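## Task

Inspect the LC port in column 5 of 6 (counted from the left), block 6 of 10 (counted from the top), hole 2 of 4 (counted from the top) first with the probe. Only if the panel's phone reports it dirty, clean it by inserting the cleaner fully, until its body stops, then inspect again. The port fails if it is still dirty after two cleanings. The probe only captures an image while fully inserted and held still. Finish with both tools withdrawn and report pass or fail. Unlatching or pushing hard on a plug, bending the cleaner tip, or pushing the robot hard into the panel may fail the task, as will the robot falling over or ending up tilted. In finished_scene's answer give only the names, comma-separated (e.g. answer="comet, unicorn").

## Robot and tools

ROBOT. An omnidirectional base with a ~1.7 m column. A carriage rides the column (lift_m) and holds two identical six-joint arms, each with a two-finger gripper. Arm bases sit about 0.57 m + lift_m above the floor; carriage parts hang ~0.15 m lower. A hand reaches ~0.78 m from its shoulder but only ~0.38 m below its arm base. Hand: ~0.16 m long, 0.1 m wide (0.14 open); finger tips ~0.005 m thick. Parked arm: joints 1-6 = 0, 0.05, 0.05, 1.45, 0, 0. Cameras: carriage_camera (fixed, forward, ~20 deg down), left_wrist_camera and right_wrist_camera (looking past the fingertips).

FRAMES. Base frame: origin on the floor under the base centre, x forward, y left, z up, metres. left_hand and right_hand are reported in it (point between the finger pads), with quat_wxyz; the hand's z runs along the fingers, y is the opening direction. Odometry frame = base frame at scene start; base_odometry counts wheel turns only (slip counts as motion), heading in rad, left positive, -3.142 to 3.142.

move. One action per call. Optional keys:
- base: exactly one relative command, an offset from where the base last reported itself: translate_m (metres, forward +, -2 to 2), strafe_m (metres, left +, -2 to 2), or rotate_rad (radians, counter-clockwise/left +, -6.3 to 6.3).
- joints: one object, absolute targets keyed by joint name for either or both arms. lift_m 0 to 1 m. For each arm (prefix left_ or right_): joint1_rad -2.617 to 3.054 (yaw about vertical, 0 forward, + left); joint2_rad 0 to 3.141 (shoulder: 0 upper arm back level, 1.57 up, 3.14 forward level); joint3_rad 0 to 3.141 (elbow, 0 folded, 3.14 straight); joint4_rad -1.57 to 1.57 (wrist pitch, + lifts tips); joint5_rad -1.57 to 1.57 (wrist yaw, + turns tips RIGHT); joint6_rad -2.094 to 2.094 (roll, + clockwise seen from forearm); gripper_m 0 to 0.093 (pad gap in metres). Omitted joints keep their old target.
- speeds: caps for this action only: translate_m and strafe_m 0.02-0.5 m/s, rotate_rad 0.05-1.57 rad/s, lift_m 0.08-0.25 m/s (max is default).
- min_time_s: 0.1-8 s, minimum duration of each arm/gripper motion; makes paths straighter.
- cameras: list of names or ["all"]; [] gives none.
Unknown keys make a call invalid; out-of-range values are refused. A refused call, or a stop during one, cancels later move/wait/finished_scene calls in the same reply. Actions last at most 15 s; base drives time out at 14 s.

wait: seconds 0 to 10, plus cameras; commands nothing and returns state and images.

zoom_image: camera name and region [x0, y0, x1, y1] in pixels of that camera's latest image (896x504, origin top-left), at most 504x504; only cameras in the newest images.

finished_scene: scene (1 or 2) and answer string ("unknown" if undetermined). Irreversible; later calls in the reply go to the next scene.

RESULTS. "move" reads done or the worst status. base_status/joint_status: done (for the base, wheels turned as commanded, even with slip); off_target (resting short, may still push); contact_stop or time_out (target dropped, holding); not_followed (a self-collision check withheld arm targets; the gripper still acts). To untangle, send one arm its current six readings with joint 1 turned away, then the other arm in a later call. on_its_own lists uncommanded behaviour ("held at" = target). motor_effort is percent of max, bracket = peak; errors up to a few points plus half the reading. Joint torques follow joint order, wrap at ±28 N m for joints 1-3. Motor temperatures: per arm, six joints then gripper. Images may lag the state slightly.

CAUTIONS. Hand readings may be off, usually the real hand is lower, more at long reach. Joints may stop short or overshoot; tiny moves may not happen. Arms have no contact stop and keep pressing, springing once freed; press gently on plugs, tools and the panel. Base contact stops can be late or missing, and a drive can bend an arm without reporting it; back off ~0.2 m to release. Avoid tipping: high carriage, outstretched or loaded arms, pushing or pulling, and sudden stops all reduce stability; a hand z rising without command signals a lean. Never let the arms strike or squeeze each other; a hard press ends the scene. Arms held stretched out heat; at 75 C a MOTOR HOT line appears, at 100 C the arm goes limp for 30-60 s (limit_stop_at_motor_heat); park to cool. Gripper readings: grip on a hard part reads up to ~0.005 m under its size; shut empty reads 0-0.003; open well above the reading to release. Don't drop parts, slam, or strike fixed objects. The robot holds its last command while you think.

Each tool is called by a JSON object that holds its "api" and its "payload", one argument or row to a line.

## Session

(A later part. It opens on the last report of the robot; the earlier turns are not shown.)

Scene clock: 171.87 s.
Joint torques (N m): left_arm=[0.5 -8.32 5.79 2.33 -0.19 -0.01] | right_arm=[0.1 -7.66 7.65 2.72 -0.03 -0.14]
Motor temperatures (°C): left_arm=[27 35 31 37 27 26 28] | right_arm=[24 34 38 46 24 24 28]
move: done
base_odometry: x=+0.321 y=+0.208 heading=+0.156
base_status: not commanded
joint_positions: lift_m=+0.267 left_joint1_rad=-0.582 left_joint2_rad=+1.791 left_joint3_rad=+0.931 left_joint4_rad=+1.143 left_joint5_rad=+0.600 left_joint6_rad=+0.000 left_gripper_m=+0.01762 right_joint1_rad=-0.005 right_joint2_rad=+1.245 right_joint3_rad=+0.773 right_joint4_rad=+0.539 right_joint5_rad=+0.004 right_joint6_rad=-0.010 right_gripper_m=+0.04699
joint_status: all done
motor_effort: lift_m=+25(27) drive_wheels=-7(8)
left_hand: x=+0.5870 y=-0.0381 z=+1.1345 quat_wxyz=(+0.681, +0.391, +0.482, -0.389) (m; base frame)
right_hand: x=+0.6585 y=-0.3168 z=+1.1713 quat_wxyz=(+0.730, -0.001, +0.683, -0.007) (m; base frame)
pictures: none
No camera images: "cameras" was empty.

{"api": "move", "payload": {
  "base": {"translate_m": 0.006},
  "joints": {"right_joint4_rad": 0.6},
  "speeds": {"translate_m": 0.03},
  "cameras": []
}}

{"api": "move", "payload": {
  "base": {"rotate_rad": -0.006},
  "speeds": {"rotate_rad": 0.05},
  "cameras": []
}}

{"api": "wait", "payload": {
  "seconds": 0.3,
  "cameras": ["left_wrist_camera","right_wrist_camera"]
}}

{"api": "zoom_image", "payload": {
  "camera": "right_wrist_camera",
  "region": [405, 35, 445, 75]
}}

Scene clock: 173.00 s.
Joint torques (N m): left_arm=[0.34 -8.23 5.67 2.35 -0.2 -0.01] | right_arm=[0.14 -5.63 7.62 3.38 -0.03 -0.15]
Motor temperatures (°C): left_arm=[27 35 31 37 27 26 28] | right_arm=[24 34 38 46 24 24 28]
move: off_target
base_odometry: x=+0.327 y=+0.208 heading=+0.156
base_status: done
joint_positions: lift_m=+0.267 left_joint1_rad=-0.582 left_joint2_rad=+1.791 left_joint3_rad=+0.931 left_joint4_rad=+1.143 left_joint5_rad=+0.600 left_joint6_rad=+0.000 left_gripper_m=+0.01762 right_joint1_rad=-0.005 right_joint2_rad=+1.223 right_joint3_rad=+0.773 right_joint4_rad=+0.510 right_joint5_rad=+0.004 right_joint6_rad=-0.010 right_gripper_m=+0.04699
joint_status: right_joint4_rad off_target (ended at +0.511, target +0.600)
motor_effort: lift_m=+25(25) drive_wheels=+6(10)
left_hand: x=+0.5870 y=-0.0381 z=+1.1345 quat_wxyz=(+0.681, +0.391, +0.482, -0.389) (m; base frame)
right_hand: x=+0.6543 y=-0.3168 z=+1.1731 quat_wxyz=(+0.728, -0.001, +0.686, -0.007) (m; base frame)
pictures: none
No camera images: "cameras" was empty.

Scene clock: 173.50 s.
Joint torques (N m): left_arm=[0.12 -8.62 5.75 2.34 -0.2 -0.03] | right_arm=[-0.14 -5.98 7.58 3.33 0.01 -0.15]
Motor temperatures (°C): left_arm=[27 35 31 37 27 26 28] | right_arm=[24 34 38 46 24 24 28]
move: done
base_odometry: x=+0.327 y=+0.208 heading=+0.150
base_status: done
joint_positions: lift_m=+0.267 left_joint1_rad=-0.582 left_joint2_rad=+1.791 left_joint3_rad=+0.931 left_joint4_rad=+1.143 left_joint5_rad=+0.601 left_joint6_rad=+0.000 left_gripper_m=+0.01762 right_joint1_rad=-0.001 right_joint2_rad=+1.228 right_joint3_rad=+0.773 right_joint4_rad=+0.515 right_joint5_rad=+0.000 right_joint6_rad=-0.010 right_gripper_m=+0.04699
joint_status: not commanded
motor_effort: lift_m=+25(25) drive_wheels=-8(10)
left_hand: x=+0.5869 y=-0.0382 z=+1.1345 quat_wxyz=(+0.681, +0.391, +0.481, -0.389) (m; base frame)
right_hand: x=+0.6553 y=-0.3148 z=+1.1723 quat_wxyz=(+0.728, -0.003, +0.686, -0.004) (m; base frame)
pictures: none
No camera images: "cameras" was empty.

Scene clock: 173.80 s.
Joint torques (N m): left_arm=[0.27 -8.34 5.74 2.38 -0.24 -0.02] | right_arm=[-0.16 -5.98 7.62 3.33 0.01 -0.16]
Motor temperatures (°C): left_arm=[27 35 31 37 27 26 28] | right_arm=[24 34 38 46 24 24 28]
base_odometry: x=+0.327 y=+0.208 heading=+0.150
base_status: done
joint_positions: lift_m=+0.267 left_joint1_rad=-0.582 left_joint2_rad=+1.791 left_joint3_rad=+0.931 left_joint4_rad=+1.143 left_joint5_rad=+0.601 left_joint6_rad=+0.000 left_gripper_m=+0.01762 right_joint1_rad=-0.001 right_joint2_rad=+1.228 right_joint3_rad=+0.773 right_joint4_rad=+0.515 right_joint5_rad=+0.000 right_joint6_rad=-0.010 right_gripper_m=+0.04699
joint_status: not commanded
motor_effort: lift_m=+25(25) drive_wheels=-8(10)
left_hand: x=+0.5869 y=-0.0382 z=+1.1345 quat_wxyz=(+0.681, +0.391, +0.481, -0.389) (m; base frame)
right_hand: x=+0.6553 y=-0.3148 z=+1.1723 quat_wxyz=(+0.728, -0.003, +0.686, -0.004) (m; base frame)
wait: 0.30 s; at rest by 0.27 s
pictures: left_wrist_camera, right_wrist_camera

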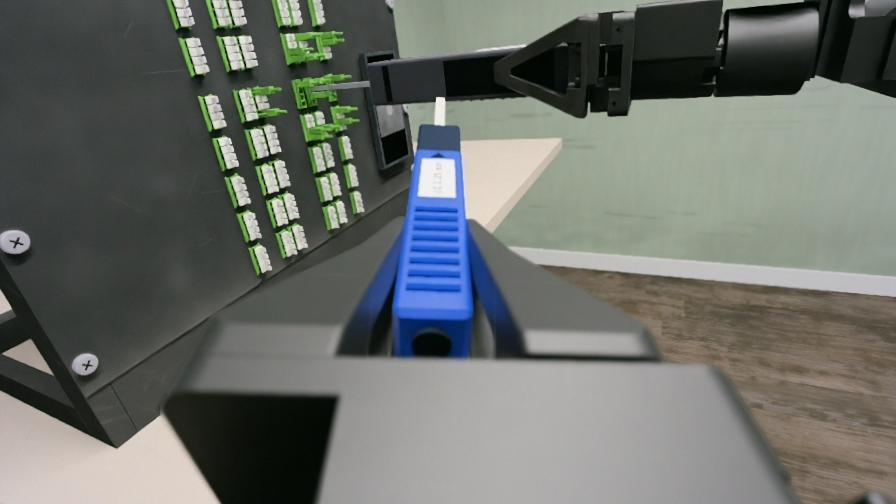

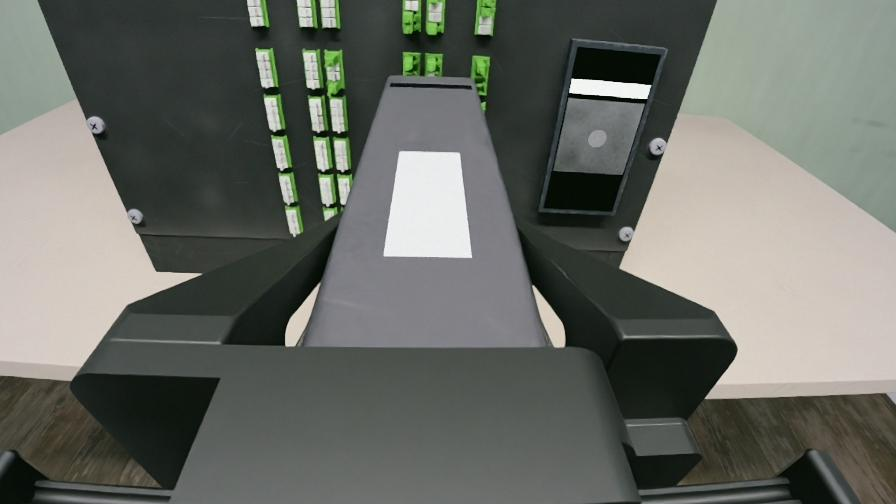

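Scaled by 12.600.

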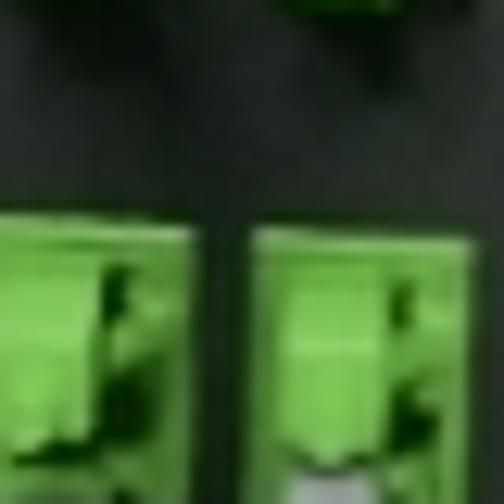

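{"api": "move", "payload": {
  "base": {"translate_m": -0.008},
  "speeds": {"translate_m": 0.03},
  "cameras": []
}}

{"api": "wait", "payload": {
  "seconds": 0.3,
  "cameras": ["right_wrist_camera"]
}}

Scene clock: 174.67 s.
Joint torques (N m): left_arm=[0.42 -8.31 5.74 2.4 -0.19 -0.02] | right_arm=[-0.12 -8.9 7.12 2.95 0.01 -0.14]
Motor temperatures (°C): left_arm=[27 35 31 37 27 26 28] | right_arm=[24 34 39 46 24 24 28]
move: done
base_odometry: x=+0.319 y=+0.207 heading=+0.151
base_status: done
joint_positions: lift_m=+0.267 left_joint1_rad=-0.582 left_joint2_rad=+1.791 left_joint3_rad=+0.931 left_joint4_rad=+1.143 left_joint5_rad=+0.601 left_joint6_rad=+0.000 left_gripper_m=+0.01762 right_joint1_rad=-0.001 right_joint2_rad=+1.258 right_joint3_rad=+0.778 right_joint4_rad=+0.549 right_joint5_rad=+0.000 right_joint6_rad=-0.010 right_gripper_m=+0.04699
joint_status: not commanded
motor_effort: lift_m=+25(25) drive_wheels=-7(15)
left_hand: x=+0.5869 y=-0.0382 z=+1.1345 quat_wxyz=(+0.681, +0.391, +0.481, -0.389) (m; base frame)
right_hand: x=+0.6612 y=-0.3149 z=+1.1709 quat_wxyz=(+0.731, -0.003, +0.682, -0.004) (m; base frame)
pictures: none
No camera images: "cameras" was empty.

Scene clock: 174.97 s.
Joint torques (N m): left_arm=[0.2 -8.42 5.64 2.35 -0.14 0.02] | right_arm=[-0.14 -8.94 7.13 2.94 0.01 -0.15]
Motor temperatures (°C): left_arm=[27 35 31 37 27 26 28] | right_arm=[24 34 39 46 24 24 28]
base_odometry: x=+0.319 y=+0.207 heading=+0.151
base_status: done
joint_positions: lift_m=+0.267 left_joint1_rad=-0.582 left_joint2_rad=+1.791 left_joint3_rad=+0.931 left_joint4_rad=+1.143 left_joint5_rad=+0.601 left_joint6_rad=+0.000 left_gripper_m=+0.01762 right_joint1_rad=-0.001 right_joint2_rad=+1.258 right_joint3_rad=+0.778 right_joint4_rad=+0.549 right_joint5_rad=+0.000 right_joint6_rad=-0.010 right_gripper_m=+0.04699
joint_status: not commanded
motor_effort: lift_m=+25(25) drive_wheels=-7(15)
left_hand: x=+0.5869 y=-0.0382 z=+1.1345 quat_wxyz=(+0.681, +0.391, +0.481, -0.389) (m; base frame)
right_hand: x=+0.6612 y=-0.3149 z=+1.1709 quat_wxyz=(+0.731, -0.003, +0.682, -0.004) (m; base frame)
wait: 0.30 s; at rest by 0.27 s
pictures: right_wrist_camera

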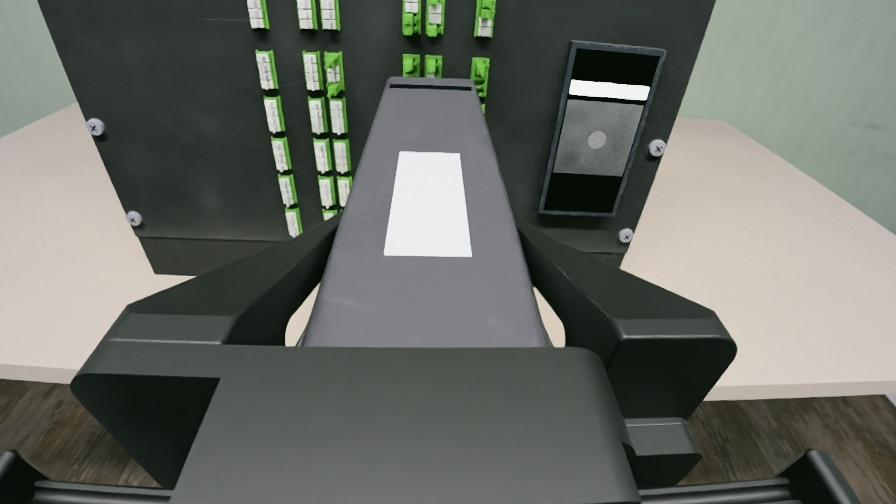

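{"api": "move", "payload": {
  "joints": {"lift_m": 0.2713},
  "cameras": []
}}

{"api": "move", "payload": {
  "joints": {"lift_m": 0.2753},
  "cameras": []
}}

{"api": "wait", "payload": {
  "seconds": 0.3,
  "cameras": ["left_wrist_camera"]
}}

{"api": "zoom_image", "payload": {
  "camera": "left_wrist_camera",
  "region": [284, 55, 384, 115]
}}

Scene clock: 175.67 s.
Joint torques (N m): left_arm=[0.25 -8.25 5.91 2.34 -0.18 -0.03] | right_arm=[0.08 -8.96 7.12 3.04 0 -0.16]
Motor temperatures (°C): left_arm=[27 35 31 37 27 26 28] | right_arm=[24 34 39 46 24 24 28]
move: done
base_odometry: x=+0.319 y=+0.207 heading=+0.151
base_status: not commanded
joint_positions: lift_m=+0.271 left_joint1_rad=-0.582 left_joint2_rad=+1.791 left_joint3_rad=+0.931 left_joint4_rad=+1.144 left_joint5_rad=+0.601 left_joint6_rad=+0.000 left_gripper_m=+0.01762 right_joint1_rad=-0.001 right_joint2_rad=+1.258 right_joint3_rad=+0.778 right_joint4_rad=+0.541 right_joint5_rad=+0.001 right_joint6_rad=-0.010 right_gripper_m=+0.04699
joint_status: all done
motor_effort: lift_m=+25(28) drive_wheels=-7(7)
left_hand: x=+0.5869 y=-0.0382 z=+1.1386 quat_wxyz=(+0.681, +0.391, +0.481, -0.389) (m; base frame)
right_hand: x=+0.6613 y=-0.3150 z=+1.1730 quat_wxyz=(+0.728, -0.003, +0.685, -0.005) (m; base frame)
pictures: none
No camera images: "cameras" was empty.

Scene clock: 176.10 s.
Joint torques (N m): left_arm=[0.35 -8.61 5.9 2.35 -0.15 -0.01] | right_arm=[-0.1 -8.85 7.19 3.13 -0.01 -0.15]
Motor temperatures (°C): left_arm=[27 35 31 37 27 26 28] | right_arm=[24 34 39 46 24 24 28]
move: done
base_odometry: x=+0.319 y=+0.207 heading=+0.151
base_status: not commanded
joint_positions: lift_m=+0.275 left_joint1_rad=-0.582 left_joint2_rad=+1.792 left_joint3_rad=+0.930 left_joint4_rad=+1.145 left_joint5_rad=+0.601 left_joint6_rad=+0.000 left_gripper_m=+0.01762 right_joint1_rad=-0.001 right_joint2_rad=+1.258 right_joint3_rad=+0.778 right_joint4_rad=+0.531 right_joint5_rad=+0.001 right_joint6_rad=-0.010 right_gripper_m=+0.04699
joint_status: all done
motor_effort: lift_m=+25(30) drive_wheels=+6(7)
left_hand: x=+0.5869 y=-0.0382 z=+1.1420 quat_wxyz=(+0.681, +0.391, +0.481, -0.389) (m; base frame)
right_hand: x=+0.6615 y=-0.3151 z=+1.1745 quat_wxyz=(+0.725, -0.003, +0.689, -0.005) (m; base frame)
pictures: none
No camera images: "cameras" was empty.

Scene clock: 176.40 s.
Joint torques (N m): left_arm=[0.36 -8.62 5.63 2.33 -0.17 0.01] | right_arm=[-0.12 -9.06 7.17 3.16 -0.01 -0.15]
Motor temperatures (°C): left_arm=[27 35 31 37 27 26 28] | right_arm=[24 34 39 46 24 24 28]
base_odometry: x=+0.319 y=+0.207 heading=+0.151
base_status: not commanded
joint_positions: lift_m=+0.275 left_joint1_rad=-0.582 left_joint2_rad=+1.792 left_joint3_rad=+0.930 left_joint4_rad=+1.145 left_joint5_rad=+0.601 left_joint6_rad=+0.000 left_gripper_m=+0.01762 right_joint1_rad=-0.001 right_joint2_rad=+1.258 right_joint3_rad=+0.778 right_joint4_rad=+0.531 right_joint5_rad=+0.001 right_joint6_rad=-0.010 right_gripper_m=+0.04699
joint_status: all done
motor_effort: lift_m=+25(30) drive_wheels=+6(7)
left_hand: x=+0.5869 y=-0.0382 z=+1.1420 quat_wxyz=(+0.681, +0.391, +0.481, -0.389) (m; base frame)
right_hand: x=+0.6615 y=-0.3151 z=+1.1745 quat_wxyz=(+0.725, -0.003, +0.689, -0.005) (m; base frame)
wait: 0.30 s; at rest by 0.27 s
pictures: left_wrist_camera

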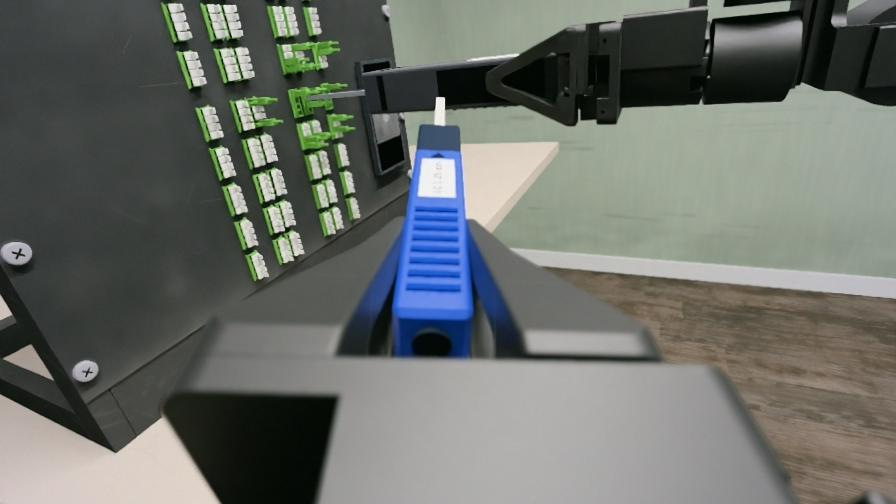

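Scaled by 5.040.

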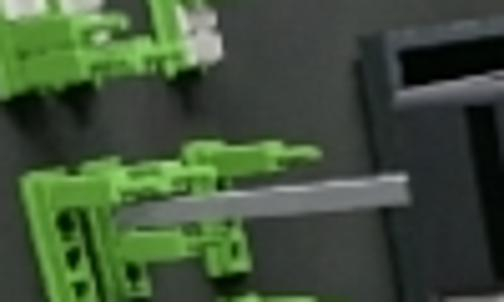

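{"api": "move", "payload": {
  "base": {"translate_m": -0.004},
  "speeds": {"translate_m": 0.03},
  "cameras": []
}}

{"api": "move", "payload": {
  "joints": {"lift_m": 0.2693},
  "cameras": []
}}

{"api": "move", "payload": {
  "joints": {"lift_m": 0.2633},
  "cameras": []
}}

{"api": "wait", "payload": {
  "seconds": 0.3,
  "cameras": ["left_wrist_camera"]
}}

Scene clock: 177.33 s.
Joint torques (N m): left_arm=[0.18 -8.58 5.82 2.33 -0.16 0] | right_arm=[-0.23 -8.34 7.17 3.25 0 -0.15]
Motor temperatures (°C): left_arm=[27 35 31 37 27 26 28] | right_arm=[24 34 39 46 24 24 28]
move: done
base_odometry: x=+0.315 y=+0.207 heading=+0.152
base_status: done
joint_positions: lift_m=+0.275 left_joint1_rad=-0.582 left_joint2_rad=+1.792 left_joint3_rad=+0.930 left_joint4_rad=+1.144 left_joint5_rad=+0.601 left_joint6_rad=+0.000 left_gripper_m=+0.01762 right_joint1_rad=-0.001 right_joint2_rad=+1.252 right_joint3_rad=+0.778 right_joint4_rad=+0.524 right_joint5_rad=+0.001 right_joint6_rad=-0.010 right_gripper_m=+0.04699
joint_status: not commanded
motor_effort: lift_m=+25(25) drive_wheels=+5(9)
left_hand: x=+0.5868 y=-0.0384 z=+1.1419 quat_wxyz=(+0.681, +0.391, +0.482, -0.389) (m; base frame)
right_hand: x=+0.6605 y=-0.3151 z=+1.1749 quat_wxyz=(+0.724, -0.003, +0.690, -0.005) (m; base frame)
pictures: none
No camera images: "cameras" was empty.

Scene clock: 177.80 s.
Joint torques (N m): left_arm=[0.25 -8.5 6.12 2.42 -0.17 -0.01] | right_arm=[-0.09 -8.01 7.17 3.19 -0.01 -0.15]
Motor temperatures (°C): left_arm=[27 35 31 37 27 26 28] | right_arm=[24 34 39 46 24 24 28]
move: done
base_odometry: x=+0.315 y=+0.207 heading=+0.152
base_status: not commanded
joint_positions: lift_m=+0.269 left_joint1_rad=-0.582 left_joint2_rad=+1.792 left_joint3_rad=+0.929 left_joint4_rad=+1.142 left_joint5_rad=+0.601 left_joint6_rad=+0.000 left_gripper_m=+0.01762 right_joint1_rad=-0.001 right_joint2_rad=+1.248 right_joint3_rad=+0.778 right_joint4_rad=+0.528 right_joint5_rad=+0.001 right_joint6_rad=-0.010 right_gripper_m=+0.04699
joint_status: all done
motor_effort: lift_m=+22(22) drive_wheels=+5(5)
left_hand: x=+0.5868 y=-0.0384 z=+1.1353 quat_wxyz=(+0.679, +0.392, +0.483, -0.390) (m; base frame)
right_hand: x=+0.6596 y=-0.3151 z=+1.1720 quat_wxyz=(+0.727, -0.003, +0.687, -0.005) (m; base frame)
pictures: none
No camera images: "cameras" was empty.

Scene clock: 178.23 s.
Joint torques (N m): left_arm=[0.38 -8.47 5.94 2.42 -0.2 -0.02] | right_arm=[-0.02 -7.87 7.06 3.08 -0.02 -0.15]
Motor temperatures (°C): left_arm=[27 35 31 37 27 26 28] | right_arm=[24 34 39 46 24 24 28]
move: done
base_odometry: x=+0.315 y=+0.207 heading=+0.152
base_status: not commanded
joint_positions: lift_m=+0.263 left_joint1_rad=-0.582 left_joint2_rad=+1.793 left_joint3_rad=+0.928 left_joint4_rad=+1.140 left_joint5_rad=+0.601 left_joint6_rad=+0.000 left_gripper_m=+0.01762 right_joint1_rad=-0.001 right_joint2_rad=+1.247 right_joint3_rad=+0.778 right_joint4_rad=+0.537 right_joint5_rad=+0.001 right_joint6_rad=-0.010 right_gripper_m=+0.04699
joint_status: all done
motor_effort: lift_m=+22(23) drive_wheels=+5(5)
left_hand: x=+0.5870 y=-0.0385 z=+1.1281 quat_wxyz=(+0.678, +0.392, +0.484, -0.390) (m; base frame)
right_hand: x=+0.6592 y=-0.3151 z=+1.1687 quat_wxyz=(+0.730, -0.003, +0.683, -0.005) (m; base frame)
pictures: none
No camera images: "cameras" was empty.

Scene clock: 178.53 s.
Joint torques (N m): left_arm=[0.32 -8.7 5.87 2.4 -0.21 0] | right_arm=[-0.16 -7.84 7.12 3.09 -0.01 -0.16]
Motor temperatures (°C): left_arm=[27 35 31 37 27 26 28] | right_arm=[24 34 39 46 24 24 28]
base_odometry: x=+0.315 y=+0.207 heading=+0.152
base_status: not commanded
joint_positions: lift_m=+0.263 left_joint1_rad=-0.582 left_joint2_rad=+1.793 left_joint3_rad=+0.928 left_joint4_rad=+1.140 left_joint5_rad=+0.601 left_joint6_rad=+0.000 left_gripper_m=+0.01762 right_joint1_rad=-0.001 right_joint2_rad=+1.247 right_joint3_rad=+0.778 right_joint4_rad=+0.537 right_joint5_rad=+0.001 right_joint6_rad=-0.010 right_gripper_m=+0.04699
joint_status: all done
motor_effort: lift_m=+22(23) drive_wheels=+5(5)
left_hand: x=+0.5870 y=-0.0385 z=+1.1281 quat_wxyz=(+0.678, +0.392, +0.484, -0.390) (m; base frame)
right_hand: x=+0.6592 y=-0.3151 z=+1.1687 quat_wxyz=(+0.730, -0.003, +0.683, -0.005) (m; base frame)
wait: 0.30 s; at rest by 0.27 s
pictures: left_wrist_camera

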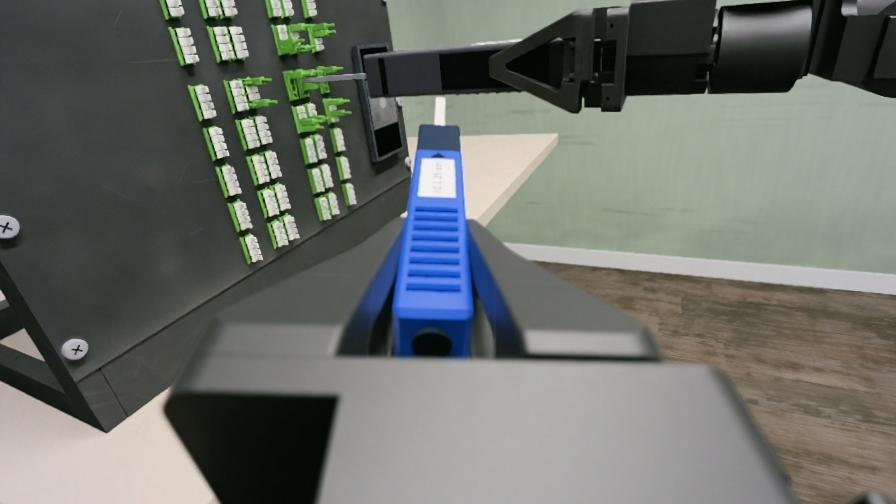

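{"api": "move", "payload": {
  "joints": {"lift_m": 0.2745},
  "cameras": []
}}

{"api": "move", "payload": {
  "base": {"translate_m": -0.004},
  "speeds": {"translate_m": 0.03},
  "cameras": []
}}

{"api": "wait", "payload": {
  "seconds": 0.3,
  "cameras": ["left_wrist_camera","right_wrist_camera"]
}}

{"api": "zoom_image", "payload": {
  "camera": "left_wrist_camera",
  "region": [284, 55, 384, 115]
}}

Scene clock: 179.17 s.
Joint torques (N m): left_arm=[0.46 -8.55 6.19 2.38 -0.2 -0.04] | right_arm=[-0.17 -7.87 7.19 3.31 -0.01 -0.14]
Motor temperatures (°C): left_arm=[27 35 31 37 27 26 28] | right_arm=[24 34 39 46 24 24 28]
move: done
base_odometry: x=+0.315 y=+0.207 heading=+0.152
base_status: not commanded
joint_positions: lift_m=+0.274 left_joint1_rad=-0.582 left_joint2_rad=+1.793 left_joint3_rad=+0.928 left_joint4_rad=+1.145 left_joint5_rad=+0.601 left_joint6_rad=+0.000 left_gripper_m=+0.01762 right_joint1_rad=-0.001 right_joint2_rad=+1.247 right_joint3_rad=+0.778 right_joint4_rad=+0.518 right_joint5_rad=+0.001 right_joint6_rad=-0.010 right_gripper_m=+0.04699
joint_status: all done
motor_effort: lift_m=+25(29) drive_wheels=+5(5)
left_hand: x=+0.5868 y=-0.0384 z=+1.1398 quat_wxyz=(+0.680, +0.392, +0.483, -0.390) (m; base frame)
right_hand: x=+0.6594 y=-0.3151 z=+1.1750 quat_wxyz=(+0.724, -0.003, +0.690, -0.005) (m; base frame)
pictures: none
No camera images: "cameras" was empty.

Scene clock: 179.80 s.
Joint torques (N m): left_arm=[0.49 -8.51 6.13 2.32 -0.21 0] | right_arm=[-0.13 -7.82 7.19 3.28 -0.01 -0.15]
Motor temperatures (°C): left_arm=[27 35 31 37 27 26 28] | right_arm=[24 34 39 46 24 24 28]
move: done
base_odometry: x=+0.312 y=+0.207 heading=+0.152
base_status: done
joint_positions: lift_m=+0.274 left_joint1_rad=-0.582 left_joint2_rad=+1.793 left_joint3_rad=+0.928 left_joint4_rad=+1.143 left_joint5_rad=+0.602 left_joint6_rad=+0.000 left_gripper_m=+0.01762 right_joint1_rad=-0.001 right_joint2_rad=+1.247 right_joint3_rad=+0.778 right_joint4_rad=+0.517 right_joint5_rad=+0.001 right_joint6_rad=-0.010 right_gripper_m=+0.04699
joint_status: not commanded
motor_effort: lift_m=+25(25) drive_wheels=+5(7)
left_hand: x=+0.5868 y=-0.0385 z=+1.1394 quat_wxyz=(+0.679, +0.392, +0.483, -0.390) (m; base frame)
right_hand: x=+0.6595 y=-0.3151 z=+1.1747 quat_wxyz=(+0.724, -0.003, +0.690, -0.005) (m; base frame)
pictures: none
No camera images: "cameras" was empty.

Scene clock: 180.10 s.
Joint torques (N m): left_arm=[0.29 -8.44 5.97 2.35 -0.15 -0.01] | right_arm=[-0.1 -7.8 7.15 3.3 -0.03 -0.14]
Motor temperatures (°C): left_arm=[27 35 31 37 27 26 28] | right_arm=[24 34 39 46 24 24 28]
base_odometry: x=+0.312 y=+0.207 heading=+0.152
base_status: done
joint_positions: lift_m=+0.274 left_joint1_rad=-0.582 left_joint2_rad=+1.793 left_joint3_rad=+0.928 left_joint4_rad=+1.143 left_joint5_rad=+0.602 left_joint6_rad=+0.000 left_gripper_m=+0.01762 right_joint1_rad=-0.001 right_joint2_rad=+1.247 right_joint3_rad=+0.778 right_joint4_rad=+0.517 right_joint5_rad=+0.001 right_joint6_rad=-0.010 right_gripper_m=+0.04699
joint_status: not commanded
motor_effort: lift_m=+25(25) drive_wheels=+4(7)
left_hand: x=+0.5868 y=-0.0385 z=+1.1394 quat_wxyz=(+0.679, +0.392, +0.483, -0.390) (m; base frame)
right_hand: x=+0.6595 y=-0.3151 z=+1.1747 quat_wxyz=(+0.724, -0.003, +0.690, -0.005) (m; base frame)
wait: 0.30 s; at rest by 0.27 s
pictures: left_wrist_camera, right_wrist_camera

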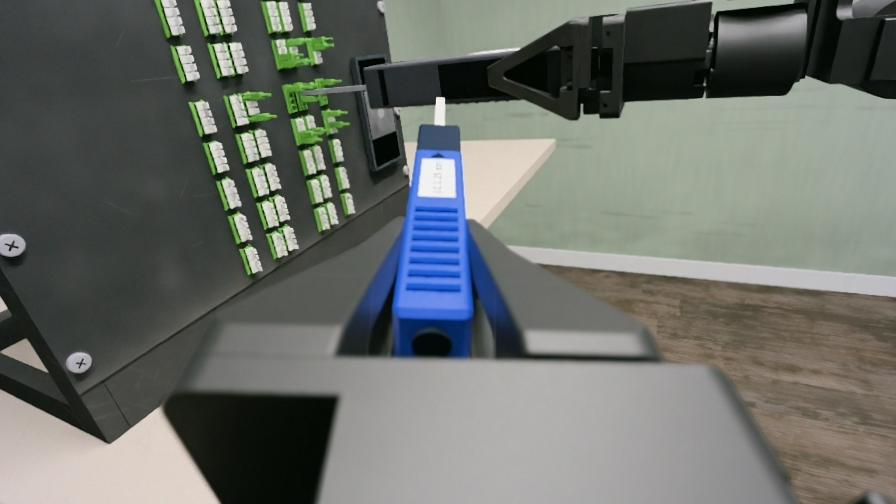

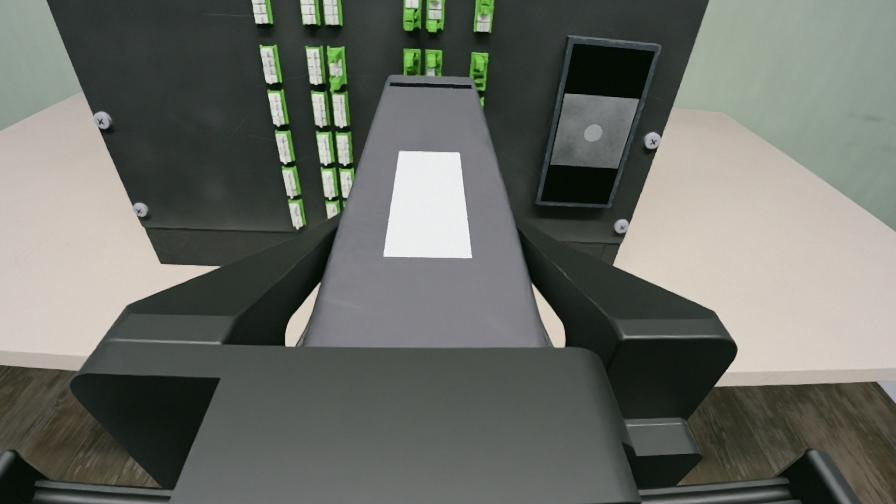

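Scaled by 5.040.

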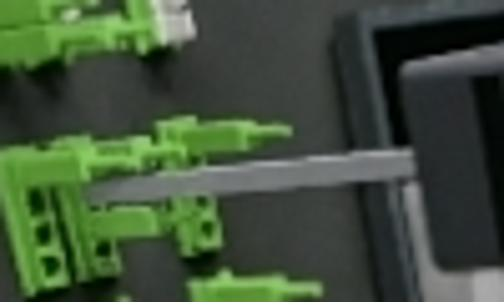

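{"api": "move", "payload": {
  "base": {"translate_m": -0.006},
  "joints": {"lift_m": 0.2725},
  "speeds": {"translate_m": 0.03},
  "cameras": []
}}

{"api": "move", "payload": {
  "base": {"translate_m": -0.006},
  "speeds": {"translate_m": 0.03},
  "cameras": []
}}

{"api": "wait", "payload": {
  "seconds": 0.3,
  "cameras": ["left_wrist_camera","right_wrist_camera"]
}}

{"api": "zoom_image", "payload": {
  "camera": "left_wrist_camera",
  "region": [284, 55, 384, 115]
}}

Scene clock: 180.93 s.
Joint torques (N m): left_arm=[0.35 -8.8 5.97 2.44 -0.17 -0.03] | right_arm=[-0.13 -7.83 7.17 3.29 -0.02 -0.16]
Motor temperatures (°C): left_arm=[27 35 31 37 27 26 28] | right_arm=[24 34 39 46 24 24 28]
move: done
base_odometry: x=+0.306 y=+0.206 heading=+0.152
base_status: done
joint_positions: lift_m=+0.273 left_joint1_rad=-0.582 left_joint2_rad=+1.794 left_joint3_rad=+0.928 left_joint4_rad=+1.140 left_joint5_rad=+0.602 left_joint6_rad=+0.000 left_gripper_m=+0.01762 right_joint1_rad=-0.001 right_joint2_rad=+1.247 right_joint3_rad=+0.778 right_joint4_rad=+0.519 right_joint5_rad=+0.003 right_joint6_rad=-0.010 right_gripper_m=+0.04699
joint_status: all done
motor_effort: lift_m=+21(22) drive_wheels=+3(6)
left_hand: x=+0.5872 y=-0.0385 z=+1.1370 quat_wxyz=(+0.678, +0.392, +0.485, -0.390) (m; base frame)
right_hand: x=+0.6594 y=-0.3154 z=+1.1736 quat_wxyz=(+0.724, -0.002, +0.689, -0.005) (m; base frame)
pictures: none
No camera images: "cameras" was empty.

Scene clock: 181.57 s.
Joint torques (N m): left_arm=[0.29 -8.83 5.9 2.4 -0.18 -0.05] | right_arm=[-0.21 -7.77 7.15 3.28 -0.03 -0.15]
Motor temperatures (°C): left_arm=[27 35 31 37 27 26 28] | right_arm=[24 34 39 46 24 24 28]
move: done
base_odometry: x=+0.300 y=+0.205 heading=+0.153
base_status: done
joint_positions: lift_m=+0.273 left_joint1_rad=-0.582 left_joint2_rad=+1.794 left_joint3_rad=+0.928 left_joint4_rad=+1.141 left_joint5_rad=+0.602 left_joint6_rad=+0.000 left_gripper_m=+0.01762 right_joint1_rad=-0.001 right_joint2_rad=+1.246 right_joint3_rad=+0.778 right_joint4_rad=+0.520 right_joint5_rad=+0.003 right_joint6_rad=-0.010 right_gripper_m=+0.04699
joint_status: not commanded
motor_effort: lift_m=+21(22) drive_wheels=+3(5)
left_hand: x=+0.5870 y=-0.0386 z=+1.1371 quat_wxyz=(+0.678, +0.392, +0.484, -0.390) (m; base frame)
right_hand: x=+0.6592 y=-0.3154 z=+1.1742 quat_wxyz=(+0.725, -0.002, +0.689, -0.005) (m; base frame)
pictures: none
No camera images: "cameras" was empty.

Scene clock: 181.87 s.
Joint torques (N m): left_arm=[0.34 -8.72 6 2.41 -0.19 0.02] | right_arm=[-0.08 -7.8 7.15 3.28 -0.03 -0.16]
Motor temperatures (°C): left_arm=[27 35 31 37 27 26 28] | right_arm=[24 34 39 46 24 24 28]
base_odometry: x=+0.300 y=+0.205 heading=+0.153
base_status: done
joint_positions: lift_m=+0.273 left_joint1_rad=-0.582 left_joint2_rad=+1.794 left_joint3_rad=+0.928 left_joint4_rad=+1.141 left_joint5_rad=+0.602 left_joint6_rad=+0.000 left_gripper_m=+0.01762 right_joint1_rad=-0.001 right_joint2_rad=+1.246 right_joint3_rad=+0.778 right_joint4_rad=+0.520 right_joint5_rad=+0.003 right_joint6_rad=-0.010 right_gripper_m=+0.04699
joint_status: not commanded
motor_effort: lift_m=+21(22) drive_wheels=+3(5)
left_hand: x=+0.5870 y=-0.0386 z=+1.1371 quat_wxyz=(+0.678, +0.392, +0.484, -0.390) (m; base frame)
right_hand: x=+0.6592 y=-0.3154 z=+1.1742 quat_wxyz=(+0.725, -0.002, +0.689, -0.005) (m; base frame)
wait: 0.30 s; at rest by 0.27 s
pictures: left_wrist_camera, right_wrist_camera

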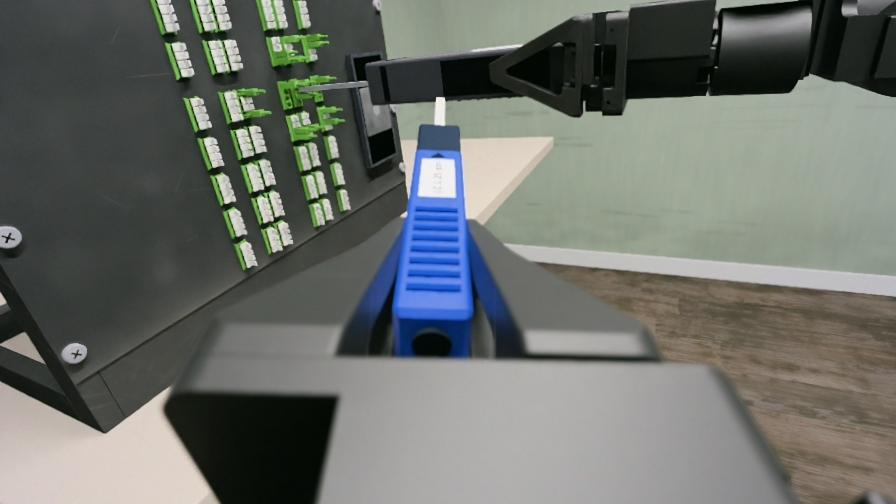

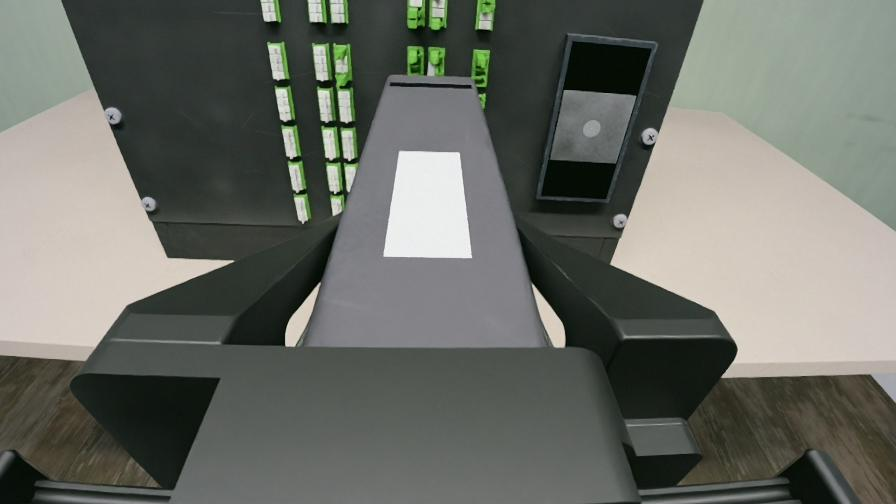

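Scaled by 5.040.

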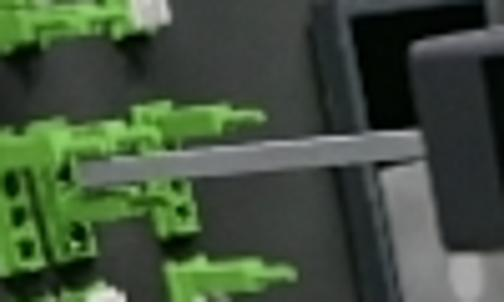

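{"api": "move", "payload": {
  "base": {"translate_m": -0.03},
  "speeds": {"translate_m": 0.04},
  "cameras": ["left_wrist_camera"]
}}

{"api": "zoom_image", "payload": {
  "camera": "left_wrist_camera",
  "region": [264, 45, 364, 105]
}}

{"api": "move", "payload": {
  "base": {"translate_m": -0.18},
  "speeds": {"translate_m": 0.08},
  "cameras": ["left_wrist_camera","right_wrist_camera","carriage_camera"]
}}

Scene clock: 183.30 s.
Joint torques (N m): left_arm=[0.34 -8.59 6.3 2.37 -0.21 0.06] | right_arm=[-0.1 -7.83 7.13 3.3 -0.02 -0.15]
Motor temperatures (°C): left_arm=[27 35 31 37 27 26 28] | right_arm=[24 34 39 47 24 24 28]
move: done
base_odometry: x=+0.271 y=+0.200 heading=+0.153
base_status: done
joint_positions: lift_m=+0.273 left_joint1_rad=-0.582 left_joint2_rad=+1.794 left_joint3_rad=+0.928 left_joint4_rad=+1.140 left_joint5_rad=+0.602 left_joint6_rad=+0.000 left_gripper_m=+0.01762 right_joint1_rad=-0.001 right_joint2_rad=+1.246 right_joint3_rad=+0.778 right_joint4_rad=+0.518 right_joint5_rad=+0.003 right_joint6_rad=-0.010 right_gripper_m=+0.04699
joint_status: not commanded
motor_effort: lift_m=+21(22) drive_wheels=-1(7)
left_hand: x=+0.5870 y=-0.0386 z=+1.1370 quat_wxyz=(+0.678, +0.392, +0.484, -0.390) (m; base frame)
right_hand: x=+0.6592 y=-0.3154 z=+1.1739 quat_wxyz=(+0.725, -0.002, +0.689, -0.005) (m; base frame)
pictures: left_wrist_camera

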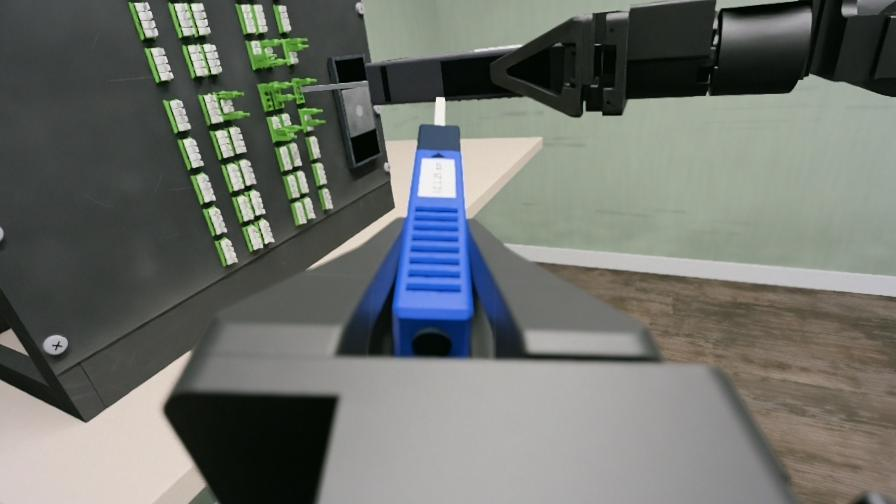

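Scaled by 5.040.

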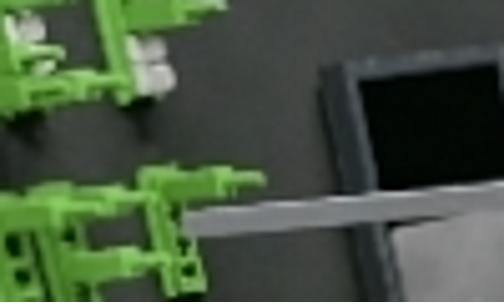

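Scene clock: 186.27 s.
Joint torques (N m): left_arm=[0.29 -8.62 5.87 2.41 -0.22 -0.04] | right_arm=[-0.05 -7.86 7.24 3.29 -0.03 -0.16]
Motor temperatures (°C): left_arm=[27 35 31 37 27 26 28] | right_arm=[24 34 39 47 24 24 28]
move: done
base_odometry: x=+0.093 y=+0.173 heading=+0.152
base_status: done
joint_positions: lift_m=+0.273 left_joint1_rad=-0.582 left_joint2_rad=+1.794 left_joint3_rad=+0.928 left_joint4_rad=+1.140 left_joint5_rad=+0.602 left_joint6_rad=+0.000 left_gripper_m=+0.01762 right_joint1_rad=-0.001 right_joint2_rad=+1.246 right_joint3_rad=+0.778 right_joint4_rad=+0.518 right_joint5_rad=+0.003 right_joint6_rad=-0.010 right_gripper_m=+0.04699
joint_status: not commanded
motor_effort: lift_m=+22(22) drive_wheels=-1(10)
left_hand: x=+0.5870 y=-0.0386 z=+1.1370 quat_wxyz=(+0.678, +0.392, +0.484, -0.390) (m; base frame)
right_hand: x=+0.6592 y=-0.3154 z=+1.1738 quat_wxyz=(+0.724, -0.002, +0.689, -0.005) (m; base frame)
pictures: carriage_camera, left_wrist_camera, right_wrist_camera

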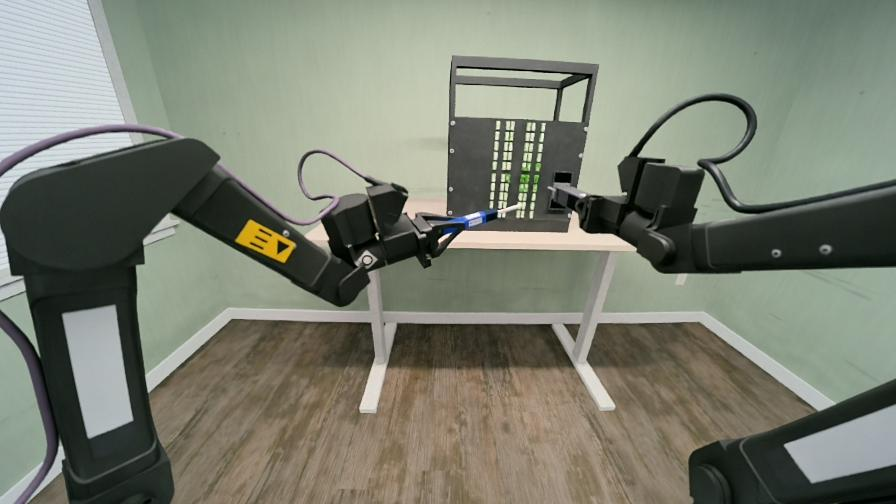

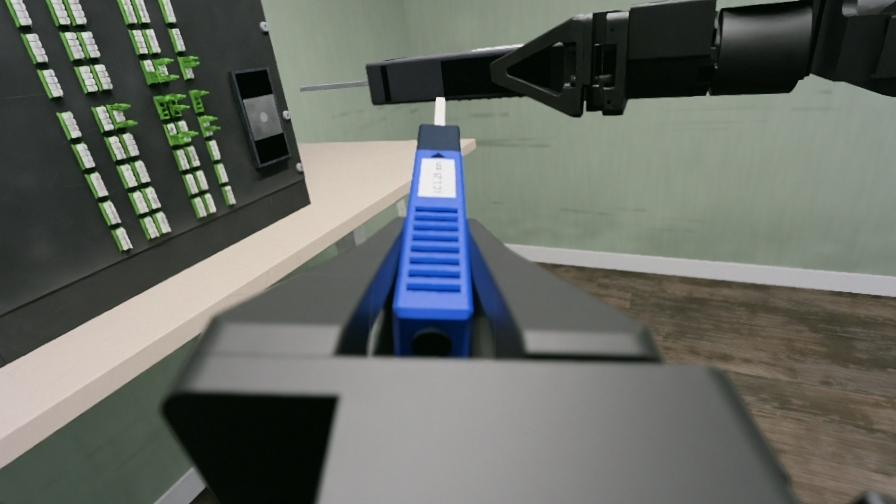

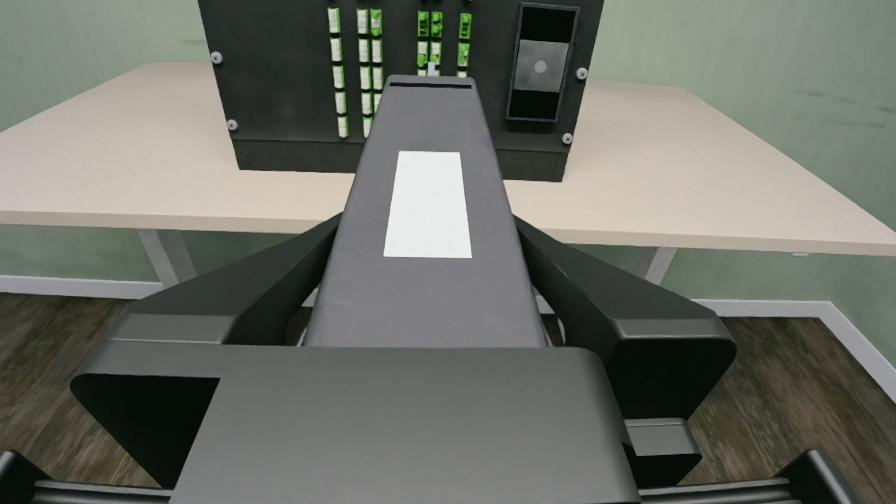

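Both tools are out and the robot is upright. The port was clean on the first look.

{"api": "finished_scene", "payload": {
  "scene": 2,
  "answer": "pass"
}}

The scene is finished: the task was done.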